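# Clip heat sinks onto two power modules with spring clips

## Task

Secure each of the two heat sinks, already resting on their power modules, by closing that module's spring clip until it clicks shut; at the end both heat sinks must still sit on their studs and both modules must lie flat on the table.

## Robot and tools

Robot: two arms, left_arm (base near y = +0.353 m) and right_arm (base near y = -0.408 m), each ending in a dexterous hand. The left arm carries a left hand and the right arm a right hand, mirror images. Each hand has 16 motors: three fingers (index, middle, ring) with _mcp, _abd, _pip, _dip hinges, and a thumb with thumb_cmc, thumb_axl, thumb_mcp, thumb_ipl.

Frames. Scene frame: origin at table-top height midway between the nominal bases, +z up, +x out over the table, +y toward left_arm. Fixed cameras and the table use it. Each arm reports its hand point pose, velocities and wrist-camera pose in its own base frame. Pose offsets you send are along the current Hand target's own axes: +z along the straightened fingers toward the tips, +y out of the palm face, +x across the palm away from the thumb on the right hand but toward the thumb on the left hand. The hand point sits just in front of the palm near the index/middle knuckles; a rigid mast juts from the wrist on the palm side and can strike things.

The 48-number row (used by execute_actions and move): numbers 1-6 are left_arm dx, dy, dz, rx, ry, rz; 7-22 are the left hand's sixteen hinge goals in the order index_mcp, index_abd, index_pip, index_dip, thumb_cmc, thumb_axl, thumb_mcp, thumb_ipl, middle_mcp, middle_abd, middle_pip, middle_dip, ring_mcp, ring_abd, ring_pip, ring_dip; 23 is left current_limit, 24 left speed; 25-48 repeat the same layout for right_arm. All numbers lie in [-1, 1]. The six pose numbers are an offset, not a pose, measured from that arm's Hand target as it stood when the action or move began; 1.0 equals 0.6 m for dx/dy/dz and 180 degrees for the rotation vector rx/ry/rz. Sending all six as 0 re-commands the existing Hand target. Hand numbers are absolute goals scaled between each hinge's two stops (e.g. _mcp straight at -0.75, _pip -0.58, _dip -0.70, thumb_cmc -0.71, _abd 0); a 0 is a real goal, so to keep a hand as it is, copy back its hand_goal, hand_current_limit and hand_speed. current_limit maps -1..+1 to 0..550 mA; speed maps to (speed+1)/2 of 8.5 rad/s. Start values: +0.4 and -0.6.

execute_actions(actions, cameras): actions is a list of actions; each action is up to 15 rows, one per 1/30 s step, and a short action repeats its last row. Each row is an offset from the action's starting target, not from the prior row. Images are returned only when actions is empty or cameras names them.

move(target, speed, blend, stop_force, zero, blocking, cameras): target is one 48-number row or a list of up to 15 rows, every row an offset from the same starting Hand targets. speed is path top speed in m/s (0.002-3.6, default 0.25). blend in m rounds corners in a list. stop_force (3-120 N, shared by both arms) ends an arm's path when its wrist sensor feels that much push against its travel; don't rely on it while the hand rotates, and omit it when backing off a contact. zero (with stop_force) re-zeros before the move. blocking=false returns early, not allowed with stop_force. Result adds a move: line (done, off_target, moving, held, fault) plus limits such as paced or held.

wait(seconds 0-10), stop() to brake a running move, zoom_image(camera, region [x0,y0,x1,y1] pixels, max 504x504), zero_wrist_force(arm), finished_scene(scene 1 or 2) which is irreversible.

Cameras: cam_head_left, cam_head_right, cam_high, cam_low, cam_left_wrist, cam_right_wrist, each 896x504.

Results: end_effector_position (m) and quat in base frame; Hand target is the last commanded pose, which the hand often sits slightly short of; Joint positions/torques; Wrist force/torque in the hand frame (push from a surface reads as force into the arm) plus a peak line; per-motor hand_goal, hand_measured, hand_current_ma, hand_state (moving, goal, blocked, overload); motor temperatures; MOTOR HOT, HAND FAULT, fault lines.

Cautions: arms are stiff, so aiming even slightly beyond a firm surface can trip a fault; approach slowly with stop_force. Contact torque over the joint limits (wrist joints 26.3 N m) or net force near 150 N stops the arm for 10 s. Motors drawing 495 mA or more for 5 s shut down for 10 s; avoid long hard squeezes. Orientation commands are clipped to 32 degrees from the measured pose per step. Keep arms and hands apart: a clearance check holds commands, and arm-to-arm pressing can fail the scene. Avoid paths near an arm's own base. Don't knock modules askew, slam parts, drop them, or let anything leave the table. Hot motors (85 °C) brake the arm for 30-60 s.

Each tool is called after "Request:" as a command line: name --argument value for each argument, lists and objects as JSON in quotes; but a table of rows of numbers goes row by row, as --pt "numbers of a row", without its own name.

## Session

Scene 1 done. Scene 2.

Request:
execute_actions --actions '[]'

Scene clock: 0.00 s.
left_arm: end_effector_position=(+0.5877, +0.2917, +0.3633) hand_goal=(-0.754, +0.000, -0.576, -0.696, -0.714, -0.678, -0.226, -0.168, -0.754, +0.000, -0.576, -0.696, -0.754, +0.000, -0.576, -0.696) hand_measured=(-0.754, +0.000, -0.576, -0.696, -0.714, -0.678, -0.226, -0.168, -0.754, +0.000, -0.576, -0.696, -0.754, +0.000, -0.576, -0.696) hand_current_ma=(+0, +0, +0, +0, +0, +0, +0, +0, +0, +0, +0, +0, +0, +0, +0, +0) hand_state=(goal, goal, goal, goal, goal, goal, goal, goal, goal, goal, goal, goal, goal, goal, goal, goal) hand_current_limit=0.40 hand_speed=-0.60 end_effector_quat_wxyz=(+0.214, +0.245, +0.891, +0.316) | right_arm: end_effector_position=(+0.2120, +0.0099, +0.1315) hand_goal=(-0.754, +0.000, -0.576, -0.696, -0.714, -0.678, -0.226, -0.168, -0.754, +0.000, -0.576, -0.696, -0.754, +0.000, -0.576, -0.696) hand_measured=(-0.754, +0.000, -0.576, -0.696, -0.714, -0.678, -0.226, -0.168, -0.754, +0.000, -0.576, -0.696, -0.754, +0.000, -0.576, -0.696) hand_current_ma=(+0, +0, +0, +0, +0, +0, +0, +0, +0, +0, +0, +0, +0, +0, +0, +0) hand_state=(goal, goal, goal, goal, goal, goal, goal, goal, goal, goal, goal, goal, goal, goal, goal, goal) hand_current_limit=0.40 hand_speed=-0.60 end_effector_quat_wxyz=(+0.158, +0.941, -0.293, +0.063)
Joint positions: left_arm=[3.676 -1.649 -1.974 -0.315 1.693 -0.45] | right_arm=[0.027 -1.895 2.543 -2.237 -1.912 2.199]
Joint velocities: within noise
Joint torques (N m): no reading
Motor temperatures (°C): left_arm=[37 30 36 40 41 38] | right_arm=[37 30 31 33 40 46]
Wrist force (N): no reading
Wrist torque (N m): no reading
Wrist force, peak (N): no reading
Hand target: left_arm +0.5877, +0.2917, +0.3633; +0.214, +0.245, +0.891, +0.316 | right_arm +0.2120, +0.0099, +0.1315; +0.158, +0.941, -0.293, +0.063
camera_calibration:
cam_left_wrist: T_world_to_cam=[[0.423146, -0.872599, -0.243964, 0.0561324], [-0.8941, -0.445746, 0.0435435, 0.592893], [-0.146742, 0.199703, -0.968806, 0.508235], [0, 0, 0, 1]] pos_world=[0.580932, 0.211765, 0.480258]
cam_right_wrist: T_world_to_cam=[[-0.994714, -0.0975579, -0.0320367, 0.254262], [-0.102151, 0.908412, 0.405405, -0.0805532], [-0.010448, 0.406535, -0.913576, 0.246733], [0, 0, 0, 1]] pos_world=[0.247268, -0.00232473, 0.266212]

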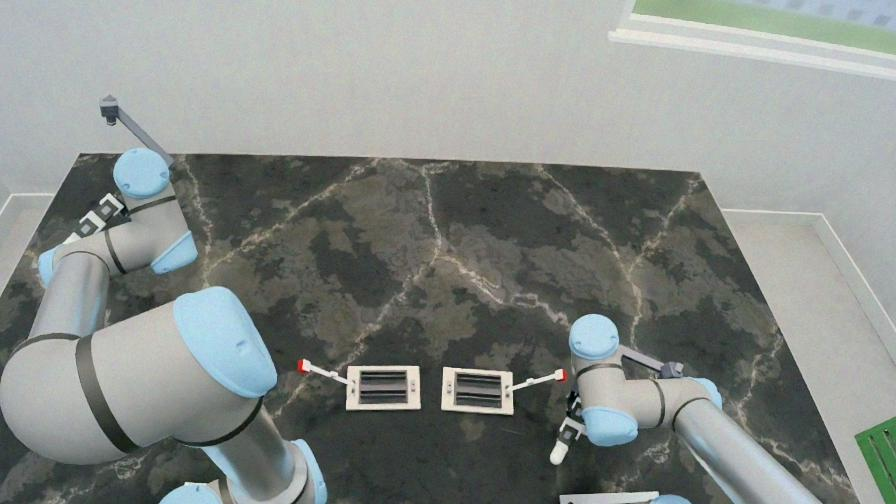

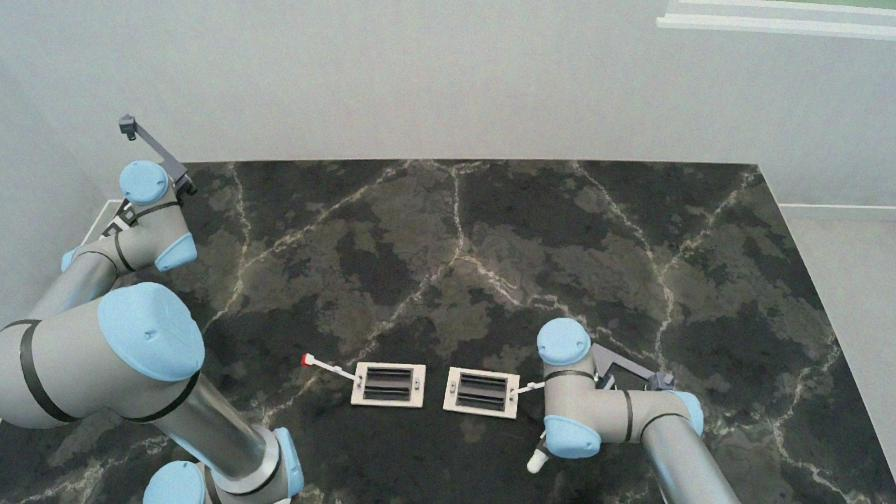

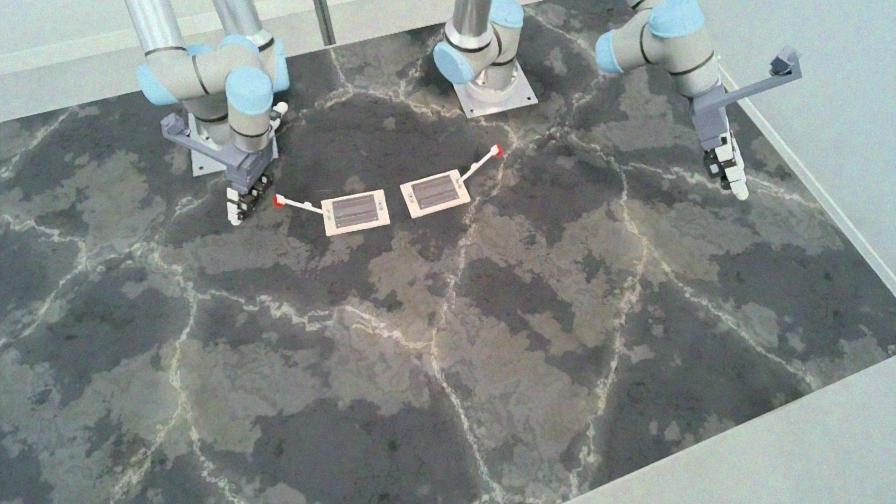

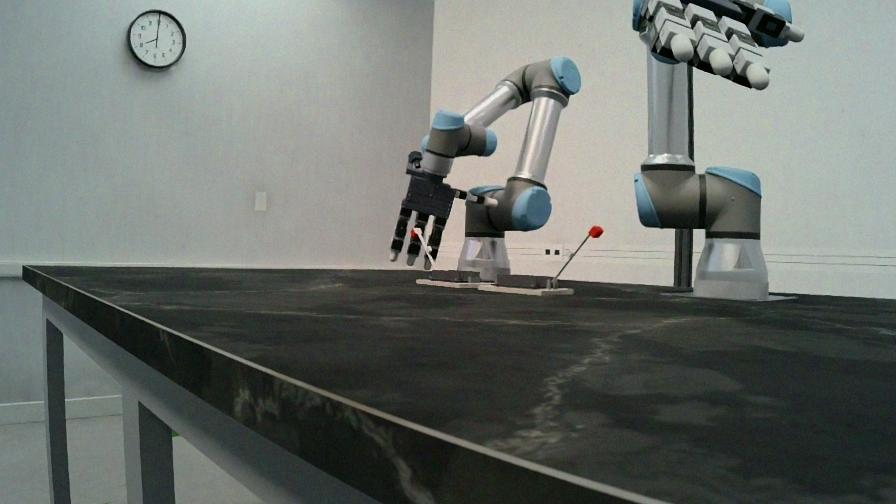

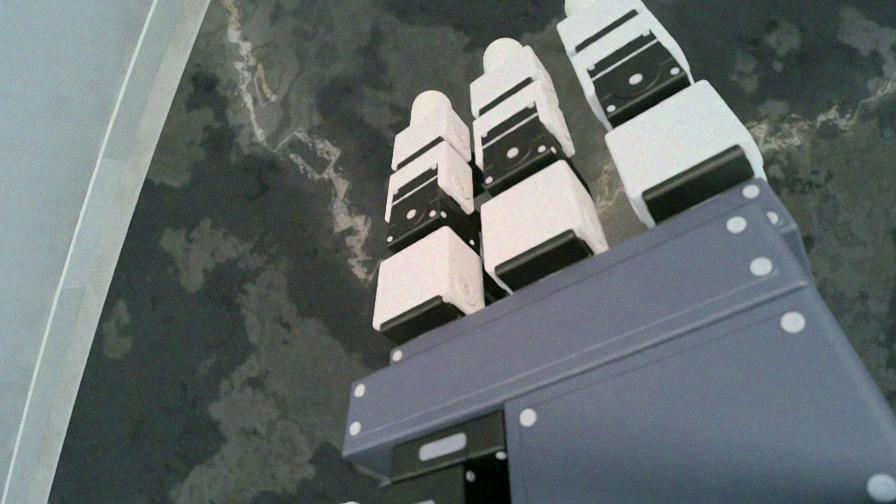

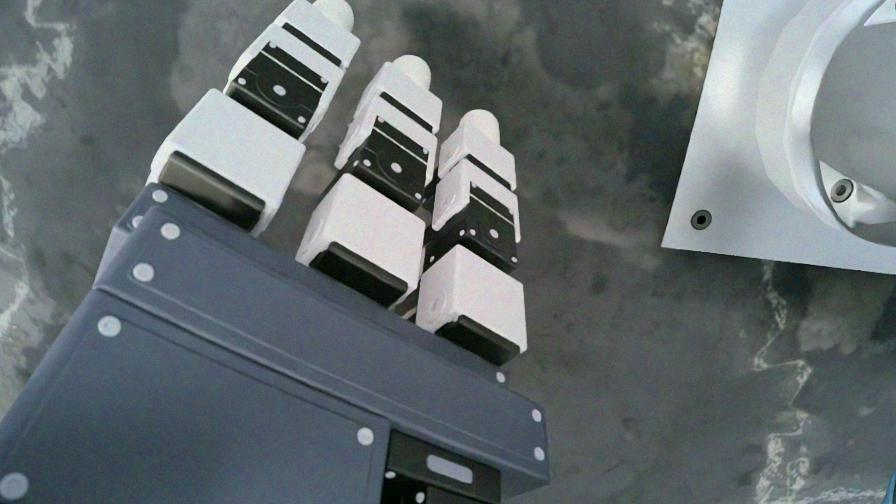

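Request:
zoom_image --camera "cam_head_left" --region '[290, 350, 430, 420]'

Request:
zoom_image --camera "cam_head_left" --region '[435, 350, 575, 420]'

Request:
zoom_image --camera "cam_head_right" --region '[290, 345, 430, 415]'

Request:
zoom_image --camera "cam_head_right" --region '[435, 350, 575, 420]'

Request:
zoom_image --camera "cam_high" --region '[260, 130, 520, 250]'

Request:
zoom_image --camera "cam_low" --region '[400, 215, 620, 305]'

Scaled by 3.600.

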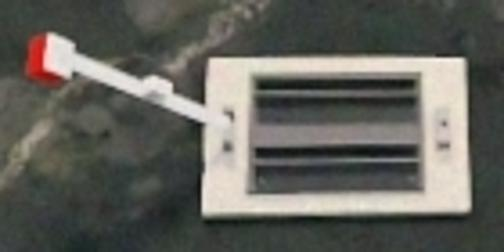

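Scaled by 3.600.

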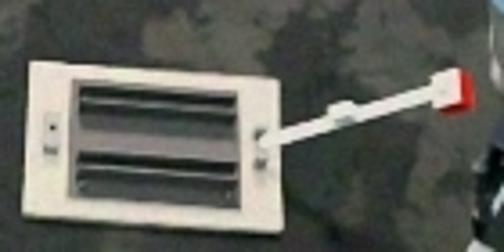

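Scaled by 3.600.

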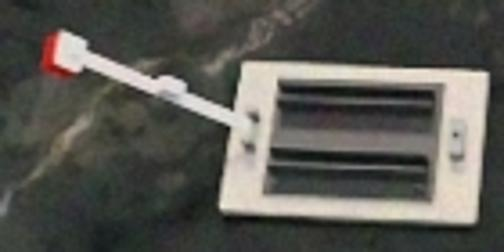

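Scaled by 3.600.

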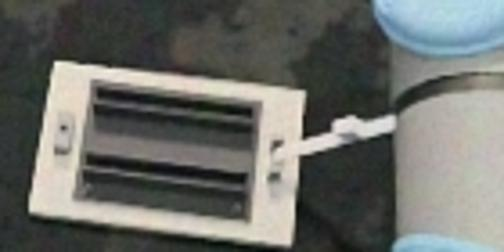

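Scaled by 1.938.

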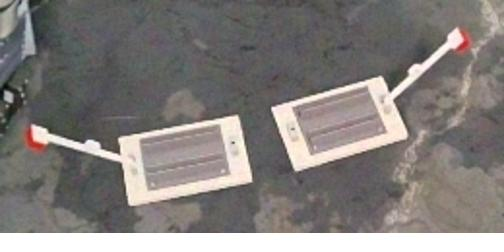

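Scaled by 2.291.

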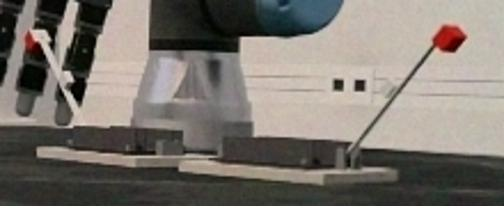

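Request:
move --target '[0.2511,-0.5083,-0.2181,0.2073,0.1442,-0.1694,0.945,0,0.153,-0.696,-0.714,-0.678,-0.226,-0.168,0.945,0,0.153,-0.696,0.82,0,0.08,0.246,0.4,-0.6,0.2263,0.0258,-0.0423,0.1015,-0.0432,-0.176,0.945,0,0.153,-0.696,-0.714,-0.678,-0.226,-0.168,0.945,0,0.153,-0.696,0.82,0,0.08,0.246,0.4,-0.6]' --speed 0.3 --cameras '["cam_head_left","cam_head_right","cam_high","cam_low"]'

Scene clock: 71.87 s.
left_arm: end_effector_position=(+0.3068, +0.1103, +0.2183) hand_goal=(+0.944, +0.000, +0.152, -0.696, -0.714, -0.678, -0.226, -0.168, +0.944, +0.000, +0.152, -0.696, +0.820, +0.000, +0.080, +0.246) hand_measured=(+0.930, +0.000, +0.150, -0.696, -0.716, -0.678, -0.224, -0.168, +0.930, +0.000, +0.150, -0.696, +0.806, +0.000, +0.076, +0.244) hand_current_ma=(-5, +0, +0, +0, +0, +0, +0, +0, -6, +0, +0, +0, -6, +0, +0, +0) hand_state=(goal, goal, goal, goal, goal, goal, goal, goal, goal, goal, goal, goal, goal, goal, goal, goal) hand_current_limit=0.40 hand_speed=-0.60 end_effector_quat_wxyz=(+0.000, -0.013, +1.000, +0.000) | right_arm: end_effector_position=(+0.3138, -0.0659, +0.1882) hand_goal=(+0.944, +0.000, +0.152, -0.696, -0.714, -0.678, -0.226, -0.168, +0.944, +0.000, +0.152, -0.696, +0.820, +0.000, +0.080, +0.246) hand_measured=(+0.928, +0.000, +0.148, -0.696, -0.714, -0.678, -0.224, -0.168, +0.928, +0.000, +0.150, -0.696, +0.802, +0.000, +0.076, +0.244) hand_current_ma=(-26, +0, -2, +0, +0, +0, +2, +0, -24, +0, -2, +0, -30, +0, -3, -2) hand_state=(goal, goal, goal, goal, goal, goal, goal, goal, goal, goal, goal, goal, goal, goal, goal, goal) hand_current_limit=0.40 hand_speed=-0.60 end_effector_quat_wxyz=(+0.000, +1.000, -0.023, +0.000)
Joint positions: left_arm=[3.631 -1.151 -2.255 -1.307 1.571 -1.106] | right_arm=[-0.349 -1.936 2.306 -1.941 -1.57 1.268]
Joint torques (N m): left_arm=[-8.99 4.33 36.71 1.39 1.99 1.44] | right_arm=[11.47 -15.85 -17.74 -2.74 -1.01 -0.92]
Wrist force (N): left_arm=[1.1 -0.7 -0.3] | right_arm=[0.2 0.0 0.0]
Wrist torque (N m): left_arm=[0.24 -0.11 -0.01] | right_arm=[0.16 -0.02 -0.07]
Wrist force, peak (N): left_arm=[2.4 -1.6 0.2] | right_arm=[0.6 0.5 -0.3]
Hand target: left_arm +0.3068, +0.1102, +0.2183; +0.000, -0.013, +1.000, +0.000 | right_arm +0.3138, -0.0659, +0.1882; +0.000, +1.000, -0.023, +0.000
Off the commanded pose: left_arm 0.000 m, 0 deg | right_arm 0.000 m, 0 deg.
move: done
Images, in order (width x height): cam_head_left 896x504, cam_head_right 896x504, cam_high 896x504, cam_low 896x504.

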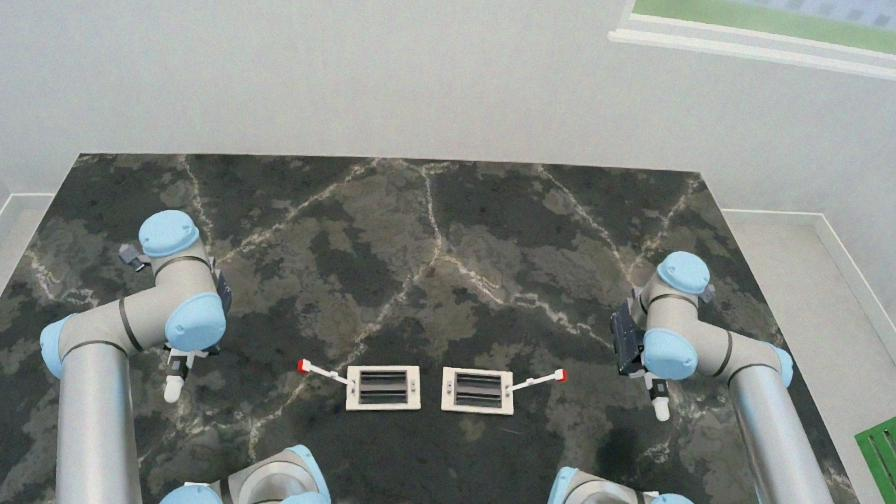

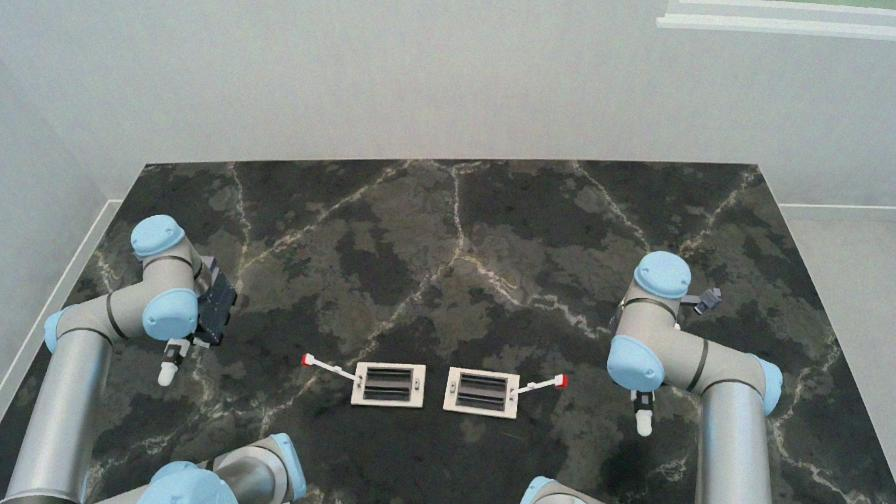

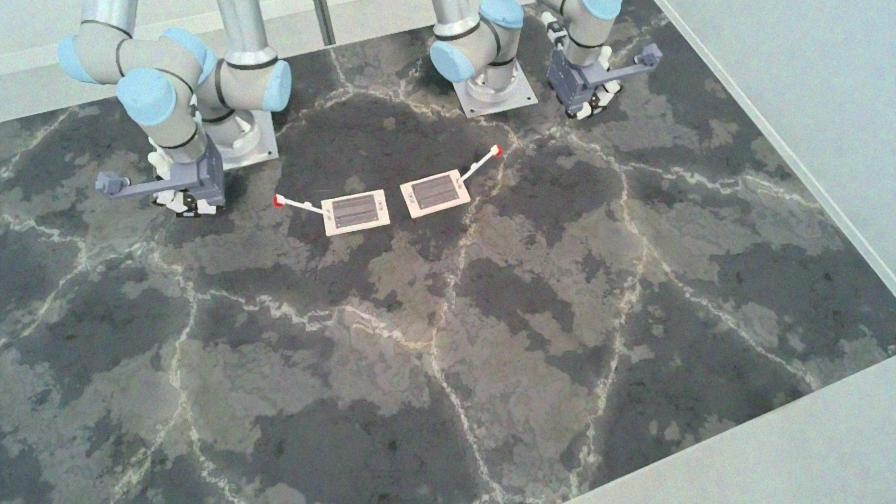

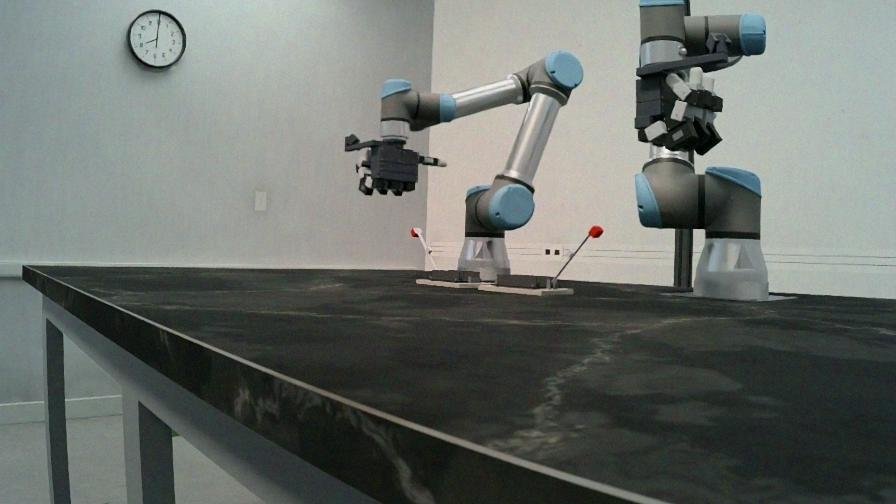

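Request:
move --target '[-0.0027,-0.1403,0.2788,0,0,0,0.945,0,0.153,-0.696,-0.714,-0.678,-0.226,-0.168,0.945,0,0.153,-0.696,0.82,0,0.08,0.246,0.4,-0.6,-0.0105,-0.0902,0.2287,0,0,0,0.945,0,0.153,-0.696,-0.714,-0.678,-0.226,-0.168,0.945,0,0.153,-0.696,0.82,0,0.08,0.246,0.4,-0.6]' --speed 0.2 --stop_force 15 --cameras '["cam_head_left","cam_head_right","cam_high","cam_low"]'

Request:
zoom_image --camera "cam_high" --region '[200, 130, 330, 230]'

Request:
zoom_image --camera "cam_high" --region '[460, 80, 590, 180]'

Scene clock: 82.70 s.
left_arm: end_effector_position=(+0.3105, +0.0261, +0.0511) hand_goal=(+0.944, +0.000, +0.152, -0.696, -0.714, -0.678, -0.226, -0.168, +0.944, +0.000, +0.152, -0.696, +0.820, +0.000, +0.080, +0.246) hand_measured=(+0.930, +0.000, +0.150, -0.696, -0.716, -0.678, -0.224, -0.168, +0.930, +0.000, +0.150, -0.696, +0.806, +0.000, +0.076, +0.244) hand_current_ma=(-5, +0, +0, +0, +0, +0, +0, +0, -6, +0, +0, +0, -6, +0, +0, +0) hand_state=(goal, goal, goal, goal, goal, goal, goal, goal, goal, goal, goal, goal, goal, goal, goal, goal) hand_current_limit=0.40 hand_speed=-0.60 end_effector_quat_wxyz=(+0.000, -0.013, +1.000, +0.000) | right_arm: end_effector_position=(+0.3101, -0.0115, +0.0510) hand_goal=(+0.944, +0.000, +0.152, -0.696, -0.714, -0.678, -0.226, -0.168, +0.944, +0.000, +0.152, -0.696, +0.820, +0.000, +0.080, +0.246) hand_measured=(+0.928, +0.000, +0.148, -0.696, -0.714, -0.678, -0.224, -0.168, +0.928, +0.000, +0.150, -0.696, +0.802, +0.000, +0.076, +0.244) hand_current_ma=(-26, +0, -2, +0, +0, +0, +3, +0, -24, +0, -2, +0, -29, +0, -3, -2) hand_state=(goal, goal, goal, goal, goal, goal, goal, goal, goal, goal, goal, goal, goal, goal, goal, goal) hand_current_limit=0.40 hand_speed=-0.60 end_effector_quat_wxyz=(+0.000, +1.000, -0.023, +0.000)
Joint positions: left_arm=[3.372 -1.495 -2.54 -0.678 1.571 -1.366] | right_arm=[-0.186 -1.636 2.531 -2.467 -1.57 1.431]
Joint torques (N m): left_arm=[-3.06 6.32 24.22 4.06 -1.28 -1.05] | right_arm=[-13.29 -4.02 -14.34 -4.03 0.42 0.55]
Wrist force (N): left_arm=[1.3 -1.0 -0.5] | right_arm=[0.1 -0.1 -0.1]
Wrist torque (N m): left_arm=[0.23 -0.15 0.05] | right_arm=[0.16 -0.03 0.12]
Wrist force, peak (N): left_arm=[1.7 -2.0 1.0] | right_arm=[0.6 0.7 -1.3]
Hand target: left_arm +0.3105, +0.0261, +0.0511; +0.000, -0.013, +1.000, +0.000 | right_arm +0.3101, -0.0115, +0.0510; +0.000, +1.000, -0.023, +0.000
Off the commanded pose: left_arm 0.000 m, 0 deg | right_arm 0.000 m, 0 deg.
move: done
Images, in order (width x height): cam_head_left 896x504, cam_head_right 896x504, cam_high 896x504, cam_low 896x504.

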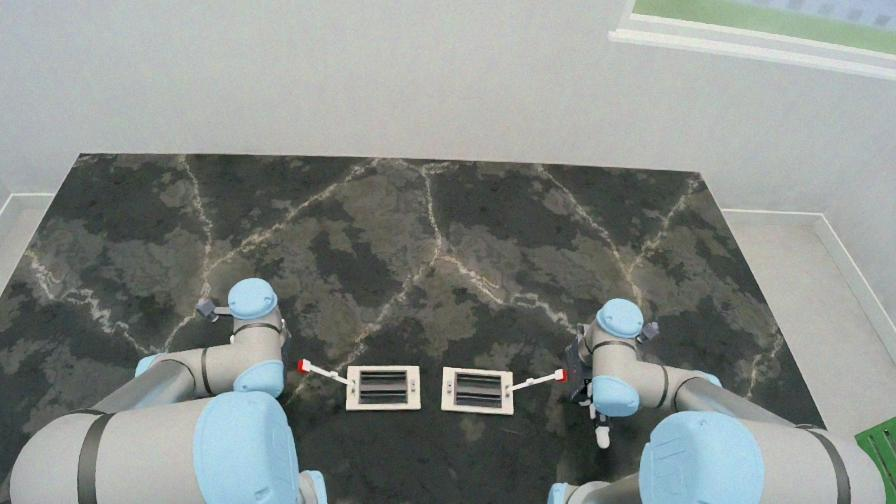

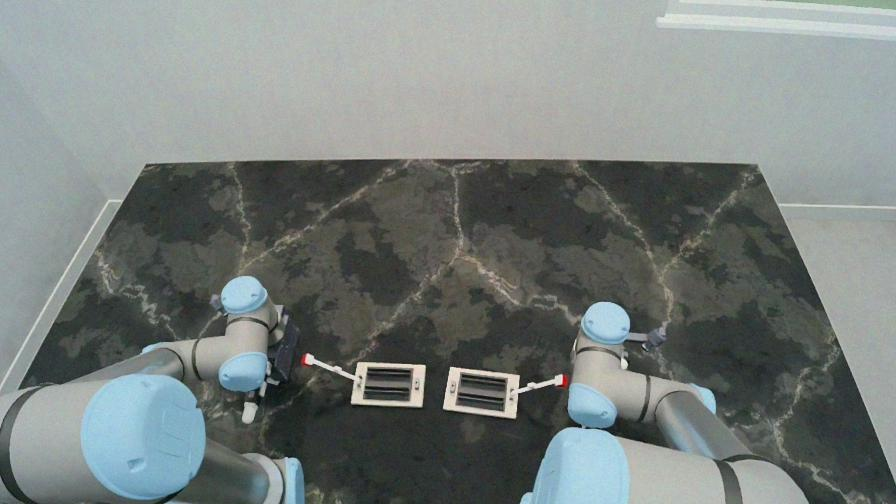

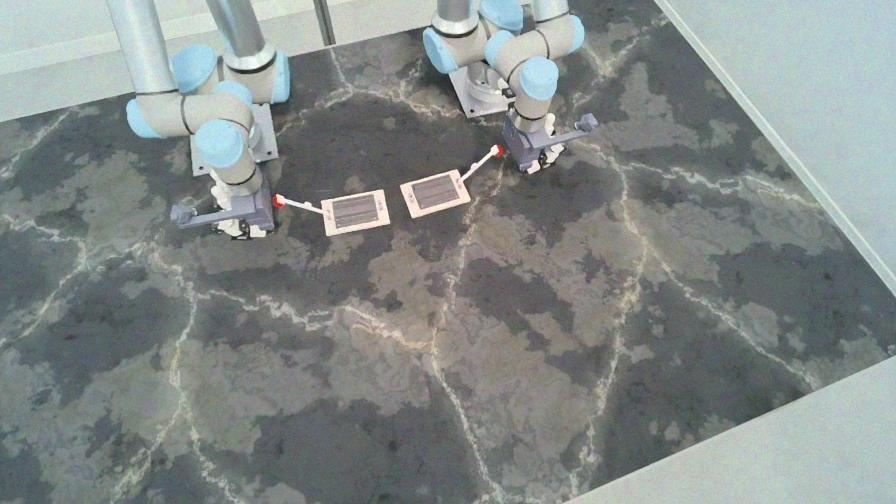

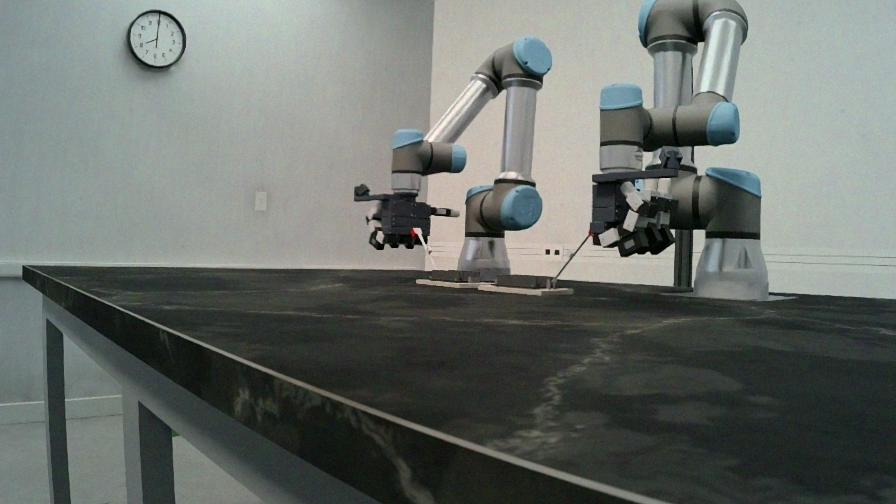

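Scaled by 3.877.

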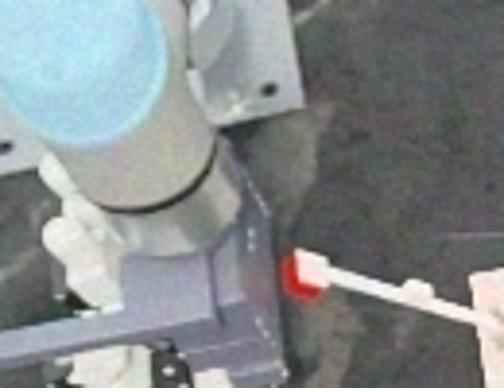

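Scaled by 3.877.

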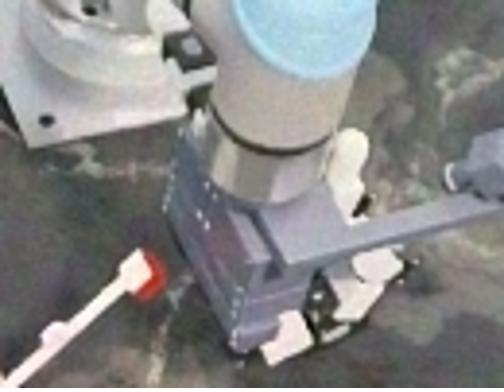

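Request:
move --pt "0 0 0 0 0 0 0.945 0 0.153 -0.696 -0.714 -0.678 -0.226 -0.168 0.945 0 0.153 -0.696 0.82 0 0.08 0.246 0.4 -0.6 0 -0.0715 0 0 0 0 0.945 0 0.153 -0.696 -0.714 -0.678 -0.226 -0.168 0.945 0 0.153 -0.696 0.82 0 0.08 0.246 0.4 -0.6" --pt "0 0 0 0 0 0 0.945 0 0.153 -0.696 -0.714 -0.678 -0.226 -0.168 0.945 0 0.153 -0.696 0.82 0 0.08 0.246 0.4 -0.6 0 -0.1215 -0.03 0 0 0 0.945 0 0.153 -0.696 -0.714 -0.678 -0.226 -0.168 0.945 0 0.153 -0.696 0.82 0 0.08 0.246 0.4 -0.6" --pt "0 0 0 0 0 0 0.945 0 0.153 -0.696 -0.714 -0.678 -0.226 -0.168 0.945 0 0.153 -0.696 0.82 0 0.08 0.246 0.4 -0.6 0 -0.1682 -0.0417 0 0 0 0.945 0 0.153 -0.696 -0.714 -0.678 -0.226 -0.168 0.945 0 0.153 -0.696 0.82 0 0.08 0.246 0.4 -0.6" --pt "0 0 0 0 0 0 0.945 0 0.153 -0.696 -0.714 -0.678 -0.226 -0.168 0.945 0 0.153 -0.696 0.82 0 0.08 0.246 0.4 -0.6 0 -0.2165 -0.0583 0 0 0 0.945 0 0.153 -0.696 -0.714 -0.678 -0.226 -0.168 0.945 0 0.153 -0.696 0.82 0 0.08 0.246 0.4 -0.6" --pt "0 0 0 0 0 0 0.945 0 0.153 -0.696 -0.714 -0.678 -0.226 -0.168 0.945 0 0.153 -0.696 0.82 0 0.08 0.246 0.4 -0.6 0 -0.2698 -0.07 0 0 0 0.945 0 0.153 -0.696 -0.714 -0.678 -0.226 -0.168 0.945 0 0.153 -0.696 0.82 0 0.08 0.246 0.4 -0.6" --pt "0 0 0 0 0 0 0.945 0 0.153 -0.696 -0.714 -0.678 -0.226 -0.168 0.945 0 0.153 -0.696 0.82 0 0.08 0.246 0.4 -0.6 0 -0.3232 -0.0617 0 0 0 0.945 0 0.153 -0.696 -0.714 -0.678 -0.226 -0.168 0.945 0 0.153 -0.696 0.82 0 0.08 0.246 0.4 -0.6" --pt "0 0 0 0 0 0 0.945 0 0.153 -0.696 -0.714 -0.678 -0.226 -0.168 0.945 0 0.153 -0.696 0.82 0 0.08 0.246 0.4 -0.6 0 -0.3748 -0.0412 0 0 0 0.945 0 0.153 -0.696 -0.714 -0.678 -0.226 -0.168 0.945 0 0.153 -0.696 0.82 0 0.08 0.246 0.4 -0.6" --pt "0 0 0 0 0 0 0.945 0 0.153 -0.696 -0.714 -0.678 -0.226 -0.168 0.945 0 0.153 -0.696 0.82 0 0.08 0.246 0.4 -0.6 0 -0.419 -0.0058 0 0 0 0.945 0 0.153 -0.696 -0.714 -0.678 -0.226 -0.168 0.945 0 0.153 -0.696 0.82 0 0.08 0.246 0.4 -0.6" --pt "0 0 0 0 0 0 0.945 0 0.153 -0.696 -0.714 -0.678 -0.226 -0.168 0.945 0 0.153 -0.696 0.82 0 0.08 0.246 0.4 -0.6 0 -0.451 0.0417 0 0 0 0.945 0 0.153 -0.696 -0.714 -0.678 -0.226 -0.168 0.945 0 0.153 -0.696 0.82 0 0.08 0.246 0.4 -0.6" --speed 0.09 --blend 0.008 --stop_force 15 --cameras '["cam_head_left","cam_low","cam_high"]'

Request:
zoom_image --camera "cam_low" --region '[400, 205, 620, 305]'

Request:
zoom_image --camera "cam_high" --region '[260, 130, 430, 250]'

Scene clock: 110.47 s.
left_arm: end_effector_position=(+0.3105, +0.0261, +0.0511) hand_goal=(+0.944, +0.000, +0.152, -0.696, -0.714, -0.678, -0.226, -0.168, +0.944, +0.000, +0.152, -0.696, +0.820, +0.000, +0.080, +0.246) hand_measured=(+0.930, +0.000, +0.150, -0.696, -0.716, -0.678, -0.224, -0.168, +0.930, +0.000, +0.150, -0.696, +0.806, +0.000, +0.076, +0.244) hand_current_ma=(-5, +0, +0, +0, +0, +0, +0, +0, -6, +0, +0, +0, -6, +0, +0, +0) hand_state=(goal, goal, goal, goal, goal, goal, goal, goal, goal, goal, goal, goal, goal, goal, goal, goal) hand_current_limit=0.40 hand_speed=-0.60 end_effector_quat_wxyz=(+0.000, -0.013, +1.000, +0.000) | right_arm: end_effector_position=(+0.3226, +0.2588, +0.0260) hand_goal=(+0.944, +0.000, +0.152, -0.696, -0.714, -0.678, -0.226, -0.168, +0.944, +0.000, +0.152, -0.696, +0.820, +0.000, +0.080, +0.246) hand_measured=(+0.928, +0.000, +0.148, -0.696, -0.714, -0.678, -0.224, -0.168, +0.928, +0.000, +0.150, -0.696, +0.802, +0.000, +0.076, +0.244) hand_current_ma=(-26, +0, -2, +0, +0, +0, +3, +0, -24, +0, -2, +0, -29, +0, -3, -2) hand_state=(goal, goal, goal, goal, goal, goal, goal, goal, goal, goal, goal, goal, goal, goal, goal, goal) hand_current_limit=0.40 hand_speed=-0.60 end_effector_quat_wxyz=(+0.000, +1.000, -0.023, +0.000)
Joint positions: left_arm=[3.372 -1.495 -2.54 -0.678 1.571 -1.366] | right_arm=[0.5 -1.255 2.171 -2.487 -1.571 2.117]
Joint torques (N m): left_arm=[-9.05 5.59 15 3.63 -1.05 -2.32] | right_arm=[-14.56 -19.86 -6.73 -3.58 -0.33 -1.38]
Wrist force (N): left_arm=[1.6 -1.0 -0.5] | right_arm=[0.2 -0.3 0.0]
Wrist torque (N m): left_arm=[0.23 -0.18 0.08] | right_arm=[0.13 -0.05 0.13]
Wrist force, peak (N): left_arm=[1.6 -1.2 -0.4] | right_arm=[0.3 -0.9 0.8]
Hand target: left_arm +0.3105, +0.0261, +0.0511; +0.000, -0.013, +1.000, +0.000 | right_arm +0.3226, +0.2588, +0.0260; +0.000, +1.000, -0.023, +0.000
Off the commanded pose: left_arm 0.000 m, 0 deg | right_arm 0.000 m, 0 deg.
move: done
Images, in order (width x height): cam_head_left 896x504, cam_high 896x504, cam_low 896x504.

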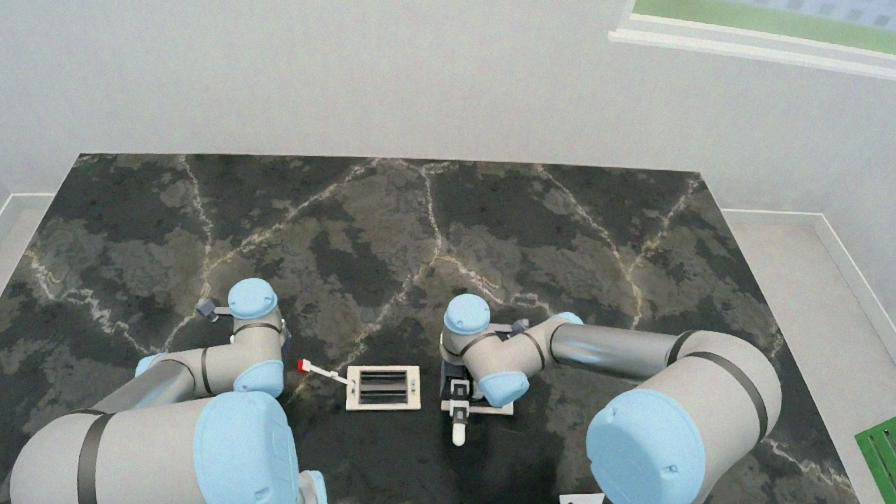

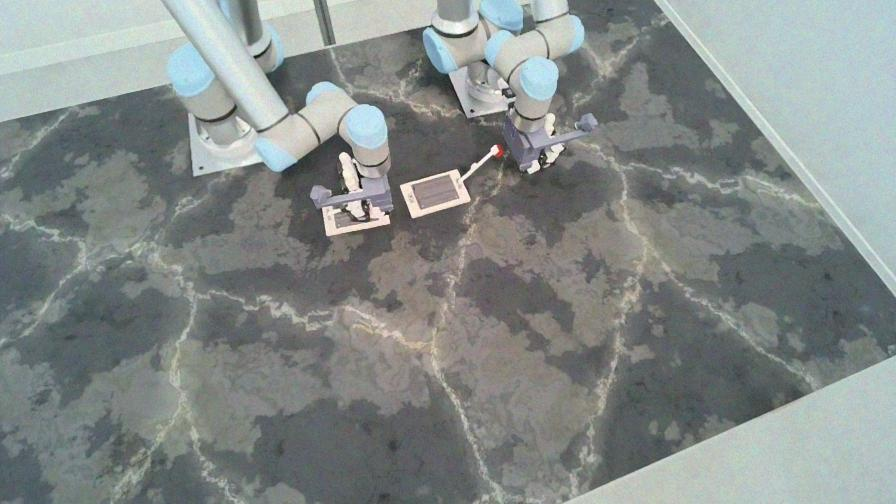

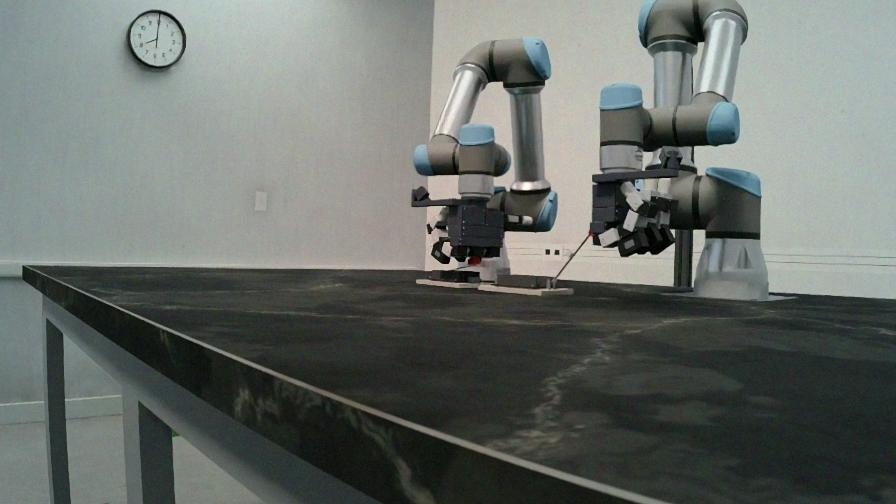

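Scaled by 2.291.

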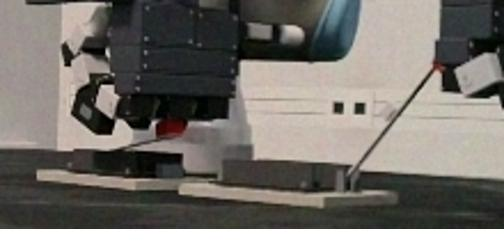

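Scaled by 2.965.

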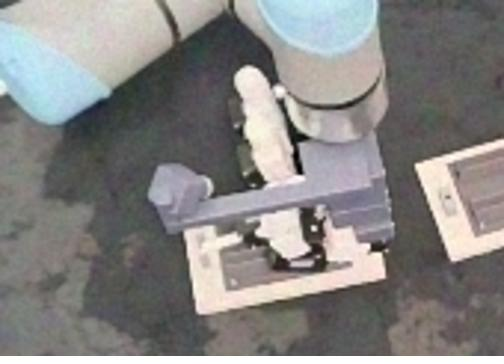

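Request:
move --pt "0 0 0 0 0 0 0.945 0 0.153 -0.696 -0.714 -0.678 -0.226 -0.168 0.945 0 0.153 -0.696 0.82 0 0.08 0.246 0.4 -0.6 0 0 -0.0672 -0.0833 0 0 0.945 0 0.153 -0.696 -0.714 -0.678 -0.226 -0.168 0.945 0 0.153 -0.696 0.82 0 0.08 0.246 0.4 -0.6" --pt "0 0 0 0 0 0 0.945 0 0.153 -0.696 -0.714 -0.678 -0.226 -0.168 0.945 0 0.153 -0.696 0.82 0 0.08 0.246 0.4 -0.6 0 -0.0243 -0.0672 -0.0833 0 0 0.945 0 0.153 -0.696 -0.714 -0.678 -0.226 -0.168 0.945 0 0.153 -0.696 0.82 0 0.08 0.246 0.4 -0.6" --speed 0.15 --blend '[0.005,0]'

Request:
move --target '[0,0,0,0,0,0,0.945,0,0.153,-0.696,-0.714,-0.678,-0.226,-0.168,0.945,0,0.153,-0.696,0.82,0,0.08,0.246,0.4,-0.6,0,-0.026,0.0966,0,0,0,0.945,0,0.153,-0.696,-0.714,-0.678,-0.226,-0.168,0.945,0,0.153,-0.696,0.82,0,0.08,0.246,0.4,-0.6]' --speed 0.016 --stop_force 60

Request:
move --target '[0,0,0,0,0,0,0.945,0,0.153,-0.696,-0.714,-0.678,-0.226,-0.168,0.945,0,0.153,-0.696,0.82,0,0.08,0.246,0.4,-0.6,0,0.0255,-0.095,0,0,0,0.945,0,0.153,-0.696,-0.714,-0.678,-0.226,-0.168,0.945,0,0.153,-0.696,0.82,0,0.08,0.246,0.4,-0.6]' --speed 0.08 --cameras '["cam_low"]'

Request:
zoom_image --camera "cam_low" --region '[410, 240, 510, 300]'

Scene clock: 126.00 s.
left_arm: end_effector_position=(+0.3105, +0.0261, +0.0511) hand_goal=(+0.944, +0.000, +0.152, -0.696, -0.714, -0.678, -0.226, -0.168, +0.944, +0.000, +0.152, -0.696, +0.820, +0.000, +0.080, +0.246) hand_measured=(+0.930, +0.000, +0.150, -0.696, -0.716, -0.678, -0.224, -0.168, +0.930, +0.000, +0.150, -0.696, +0.806, +0.000, +0.076, +0.244) hand_current_ma=(-5, +0, +0, +0, +0, +0, +0, +0, -6, +0, +0, +0, -6, +0, +0, +0) hand_state=(goal, goal, goal, goal, goal, goal, goal, goal, goal, goal, goal, goal, goal, goal, goal, goal) hand_current_limit=0.40 hand_speed=-0.60 end_effector_quat_wxyz=(+0.000, -0.013, +1.000, +0.000) | right_arm: end_effector_position=(+0.3232, +0.2734, +0.0663) hand_goal=(+0.944, +0.000, +0.152, -0.696, -0.714, -0.678, -0.226, -0.168, +0.944, +0.000, +0.152, -0.696, +0.820, +0.000, +0.080, +0.246) hand_measured=(+0.932, +0.000, +0.150, -0.696, -0.714, -0.678, -0.224, -0.168, +0.932, +0.000, +0.150, -0.696, +0.806, +0.000, +0.078, +0.244) hand_current_ma=(-18, +0, -2, +0, +0, +0, +3, +0, -16, +0, -2, +0, -23, +0, -2, -2) hand_state=(goal, goal, goal, goal, goal, goal, goal, goal, goal, goal, goal, goal, goal, goal, goal, goal) hand_current_limit=0.40 hand_speed=-0.60 end_effector_quat_wxyz=(+0.130, +0.991, -0.023, -0.003)
Joint positions: left_arm=[3.372 -1.495 -2.54 -0.678 1.571 -1.366] | right_arm=[0.618 -1.207 1.993 -2.194 -1.776 2.251]
Joint torques (N m): left_arm=[-8.3 6.06 9.7 3.37 -0.92 -2.04] | right_arm=[-7.94 -35.46 -17.91 -2.72 -1.94 0.07]
Wrist force (N): left_arm=[1.6 -0.8 -0.5] | right_arm=[0.5 -0.1 0.0]
Wrist torque (N m): left_arm=[0.26 -0.18 0.07] | right_arm=[0.07 -0.07 0.13]
Wrist force, peak (N): left_arm=[1.7 -1.2 -0.4] | right_arm=[0.4 -1.6 -0.2]
Hand target: left_arm +0.3105, +0.0261, +0.0511; +0.000, -0.013, +1.000, +0.000 | right_arm +0.3232, +0.2734, +0.0663; +0.130, +0.991, -0.023, -0.003
Off the commanded pose: left_arm 0.000 m, 0 deg | right_arm 0.000 m, 0 deg.
move: done

Scene clock: 130.37 s.
left_arm: end_effector_position=(+0.3105, +0.0261, +0.0511) hand_goal=(+0.944, +0.000, +0.152, -0.696, -0.714, -0.678, -0.226, -0.168, +0.944, +0.000, +0.152, -0.696, +0.820, +0.000, +0.080, +0.246) hand_measured=(+0.930, +0.000, +0.150, -0.696, -0.716, -0.678, -0.224, -0.168, +0.930, +0.000, +0.150, -0.696, +0.806, +0.000, +0.076, +0.244) hand_current_ma=(-5, +0, +0, +0, +0, +0, +0, +0, -6, +0, +0, +0, -6, +0, +0, +0) hand_state=(goal, goal, goal, goal, goal, goal, goal, goal, goal, goal, goal, goal, goal, goal, goal, goal) hand_current_limit=0.40 hand_speed=-0.60 end_effector_quat_wxyz=(+0.000, -0.013, +1.000, +0.000) | right_arm: end_effector_position=(+0.3233, +0.2735, +0.0090) hand_goal=(+0.944, +0.000, +0.152, -0.696, -0.714, -0.678, -0.226, -0.168, +0.944, +0.000, +0.152, -0.696, +0.820, +0.000, +0.080, +0.246) hand_measured=(+0.932, +0.000, +0.150, -0.696, -0.714, -0.678, -0.224, -0.168, +0.998, +0.000, +0.150, -0.696, +0.806, +0.000, +0.078, +0.244) hand_current_ma=(-18, +0, -2, +0, +0, +0, +3, +0, +140, +0, -1, +0, -22, +0, -2, -2) hand_state=(goal, goal, goal, goal, goal, goal, goal, goal, blocked, goal, goal, goal, goal, goal, goal, goal) hand_current_limit=0.40 hand_speed=-0.60 end_effector_quat_wxyz=(+0.130, +0.991, -0.023, -0.003)
Joint positions: left_arm=[3.372 -1.495 -2.54 -0.678 1.571 -1.366] | right_arm=[0.618 -1.094 2.027 -2.341 -1.776 2.251]
Joint torques (N m): left_arm=[-8.41 5.9 9.19 3.27 -1.08 -2.4] | right_arm=[-0.65 -11.93 -1.29 3.73 1.51 0.14]
Wrist force (N): left_arm=[1.5 -1.0 -0.2] | right_arm=[-2.5 -0.5 -52.9]
Wrist torque (N m): left_arm=[0.19 -0.16 0.07] | right_arm=[2.93 0.94 0.06]
Wrist force, peak (N): left_arm=[1.5 -1.3 -0.5] | right_arm=[-13.2 14.5 -81.6]
Hand target: left_arm +0.3105, +0.0261, +0.0511; +0.000, -0.013, +1.000, +0.000 | right_arm +0.3233, +0.2735, +0.0090; +0.130, +0.991, -0.023, -0.003 (not the last commanded pose)
Off the commanded pose: left_arm 0.000 m, 0 deg | right_arm 0.003 m, 0 deg.
move: contact (right_arm)

Scene clock: 131.53 s.
left_arm: end_effector_position=(+0.3105, +0.0261, +0.0511) hand_goal=(+0.944, +0.000, +0.152, -0.696, -0.714, -0.678, -0.226, -0.168, +0.944, +0.000, +0.152, -0.696, +0.820, +0.000, +0.080, +0.246) hand_measured=(+0.930, +0.000, +0.150, -0.696, -0.716, -0.678, -0.224, -0.168, +0.930, +0.000, +0.150, -0.696, +0.806, +0.000, +0.076, +0.244) hand_current_ma=(-5, +0, +0, +0, +0, +0, +0, +0, -6, +0, +0, +0, -6, +0, +0, +0) hand_state=(goal, goal, goal, goal, goal, goal, goal, goal, goal, goal, goal, goal, goal, goal, goal, goal) hand_current_limit=0.40 hand_speed=-0.60 end_effector_quat_wxyz=(+0.000, -0.013, +1.000, +0.000) | right_arm: end_effector_position=(+0.3233, +0.2735, +0.0681) hand_goal=(+0.944, +0.000, +0.152, -0.696, -0.714, -0.678, -0.226, -0.168, +0.944, +0.000, +0.152, -0.696, +0.820, +0.000, +0.080, +0.246) hand_measured=(+0.932, +0.000, +0.150, -0.696, -0.714, -0.678, -0.224, -0.168, +0.942, +0.000, +0.150, -0.696, +0.806, +0.000, +0.078, +0.244) hand_current_ma=(-18, +0, -2, +0, +0, +0, +3, +0, -2, +0, -1, +0, -22, +0, -2, -2) hand_state=(goal, goal, goal, goal, goal, goal, goal, goal, goal, goal, goal, goal, goal, goal, goal, goal) hand_current_limit=0.40 hand_speed=-0.60 end_effector_quat_wxyz=(+0.130, +0.991, -0.023, -0.002)
Joint positions: left_arm=[3.372 -1.495 -2.54 -0.678 1.571 -1.366] | right_arm=[0.618 -1.21 1.992 -2.19 -1.776 2.251]
Joint torques (N m): left_arm=[-8.28 6.06 9.01 3.3 -1.11 -1.97] | right_arm=[-13.96 -25.86 -9.01 -2.59 -0.81 -0.45]
Wrist force (N): left_arm=[1.5 -1.1 -0.4] | right_arm=[0.4 -0.1 0.2]
Wrist torque (N m): left_arm=[0.22 -0.17 0.07] | right_arm=[0.06 -0.07 0.11]
Wrist force, peak (N): left_arm=[1.7 -1.0 -0.3] | right_arm=[-2.2 -0.8 -52.6]
Hand target: left_arm +0.3105, +0.0261, +0.0511; +0.000, -0.013, +1.000, +0.000 | right_arm +0.3233, +0.2734, +0.0680; +0.130, +0.991, -0.023, -0.003
Off the commanded pose: left_arm 0.000 m, 0 deg | right_arm 0.000 m, 0 deg.
move: done
Images, in order (width x height): cam_low 896x504.

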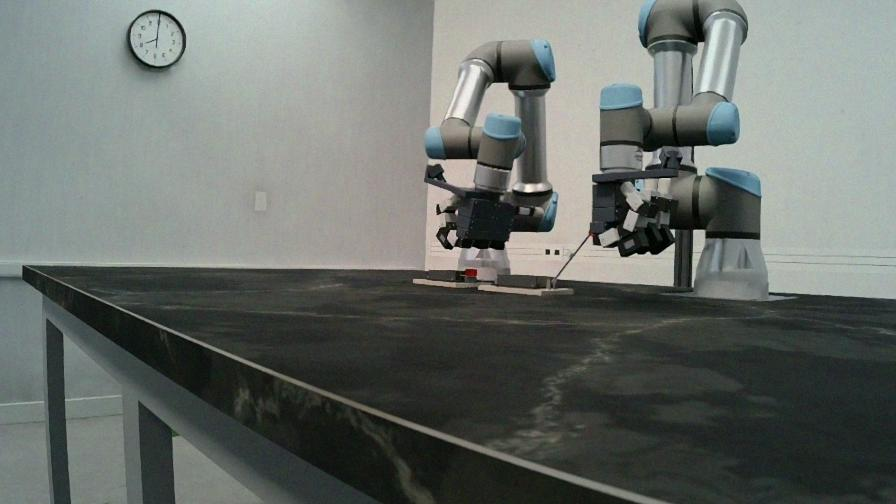

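Scaled by 5.040.

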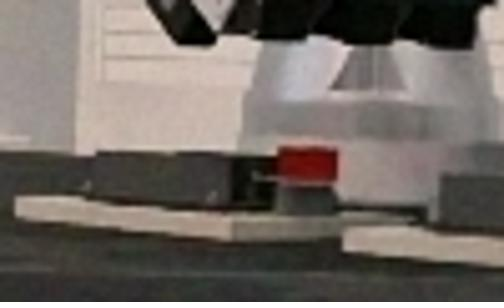

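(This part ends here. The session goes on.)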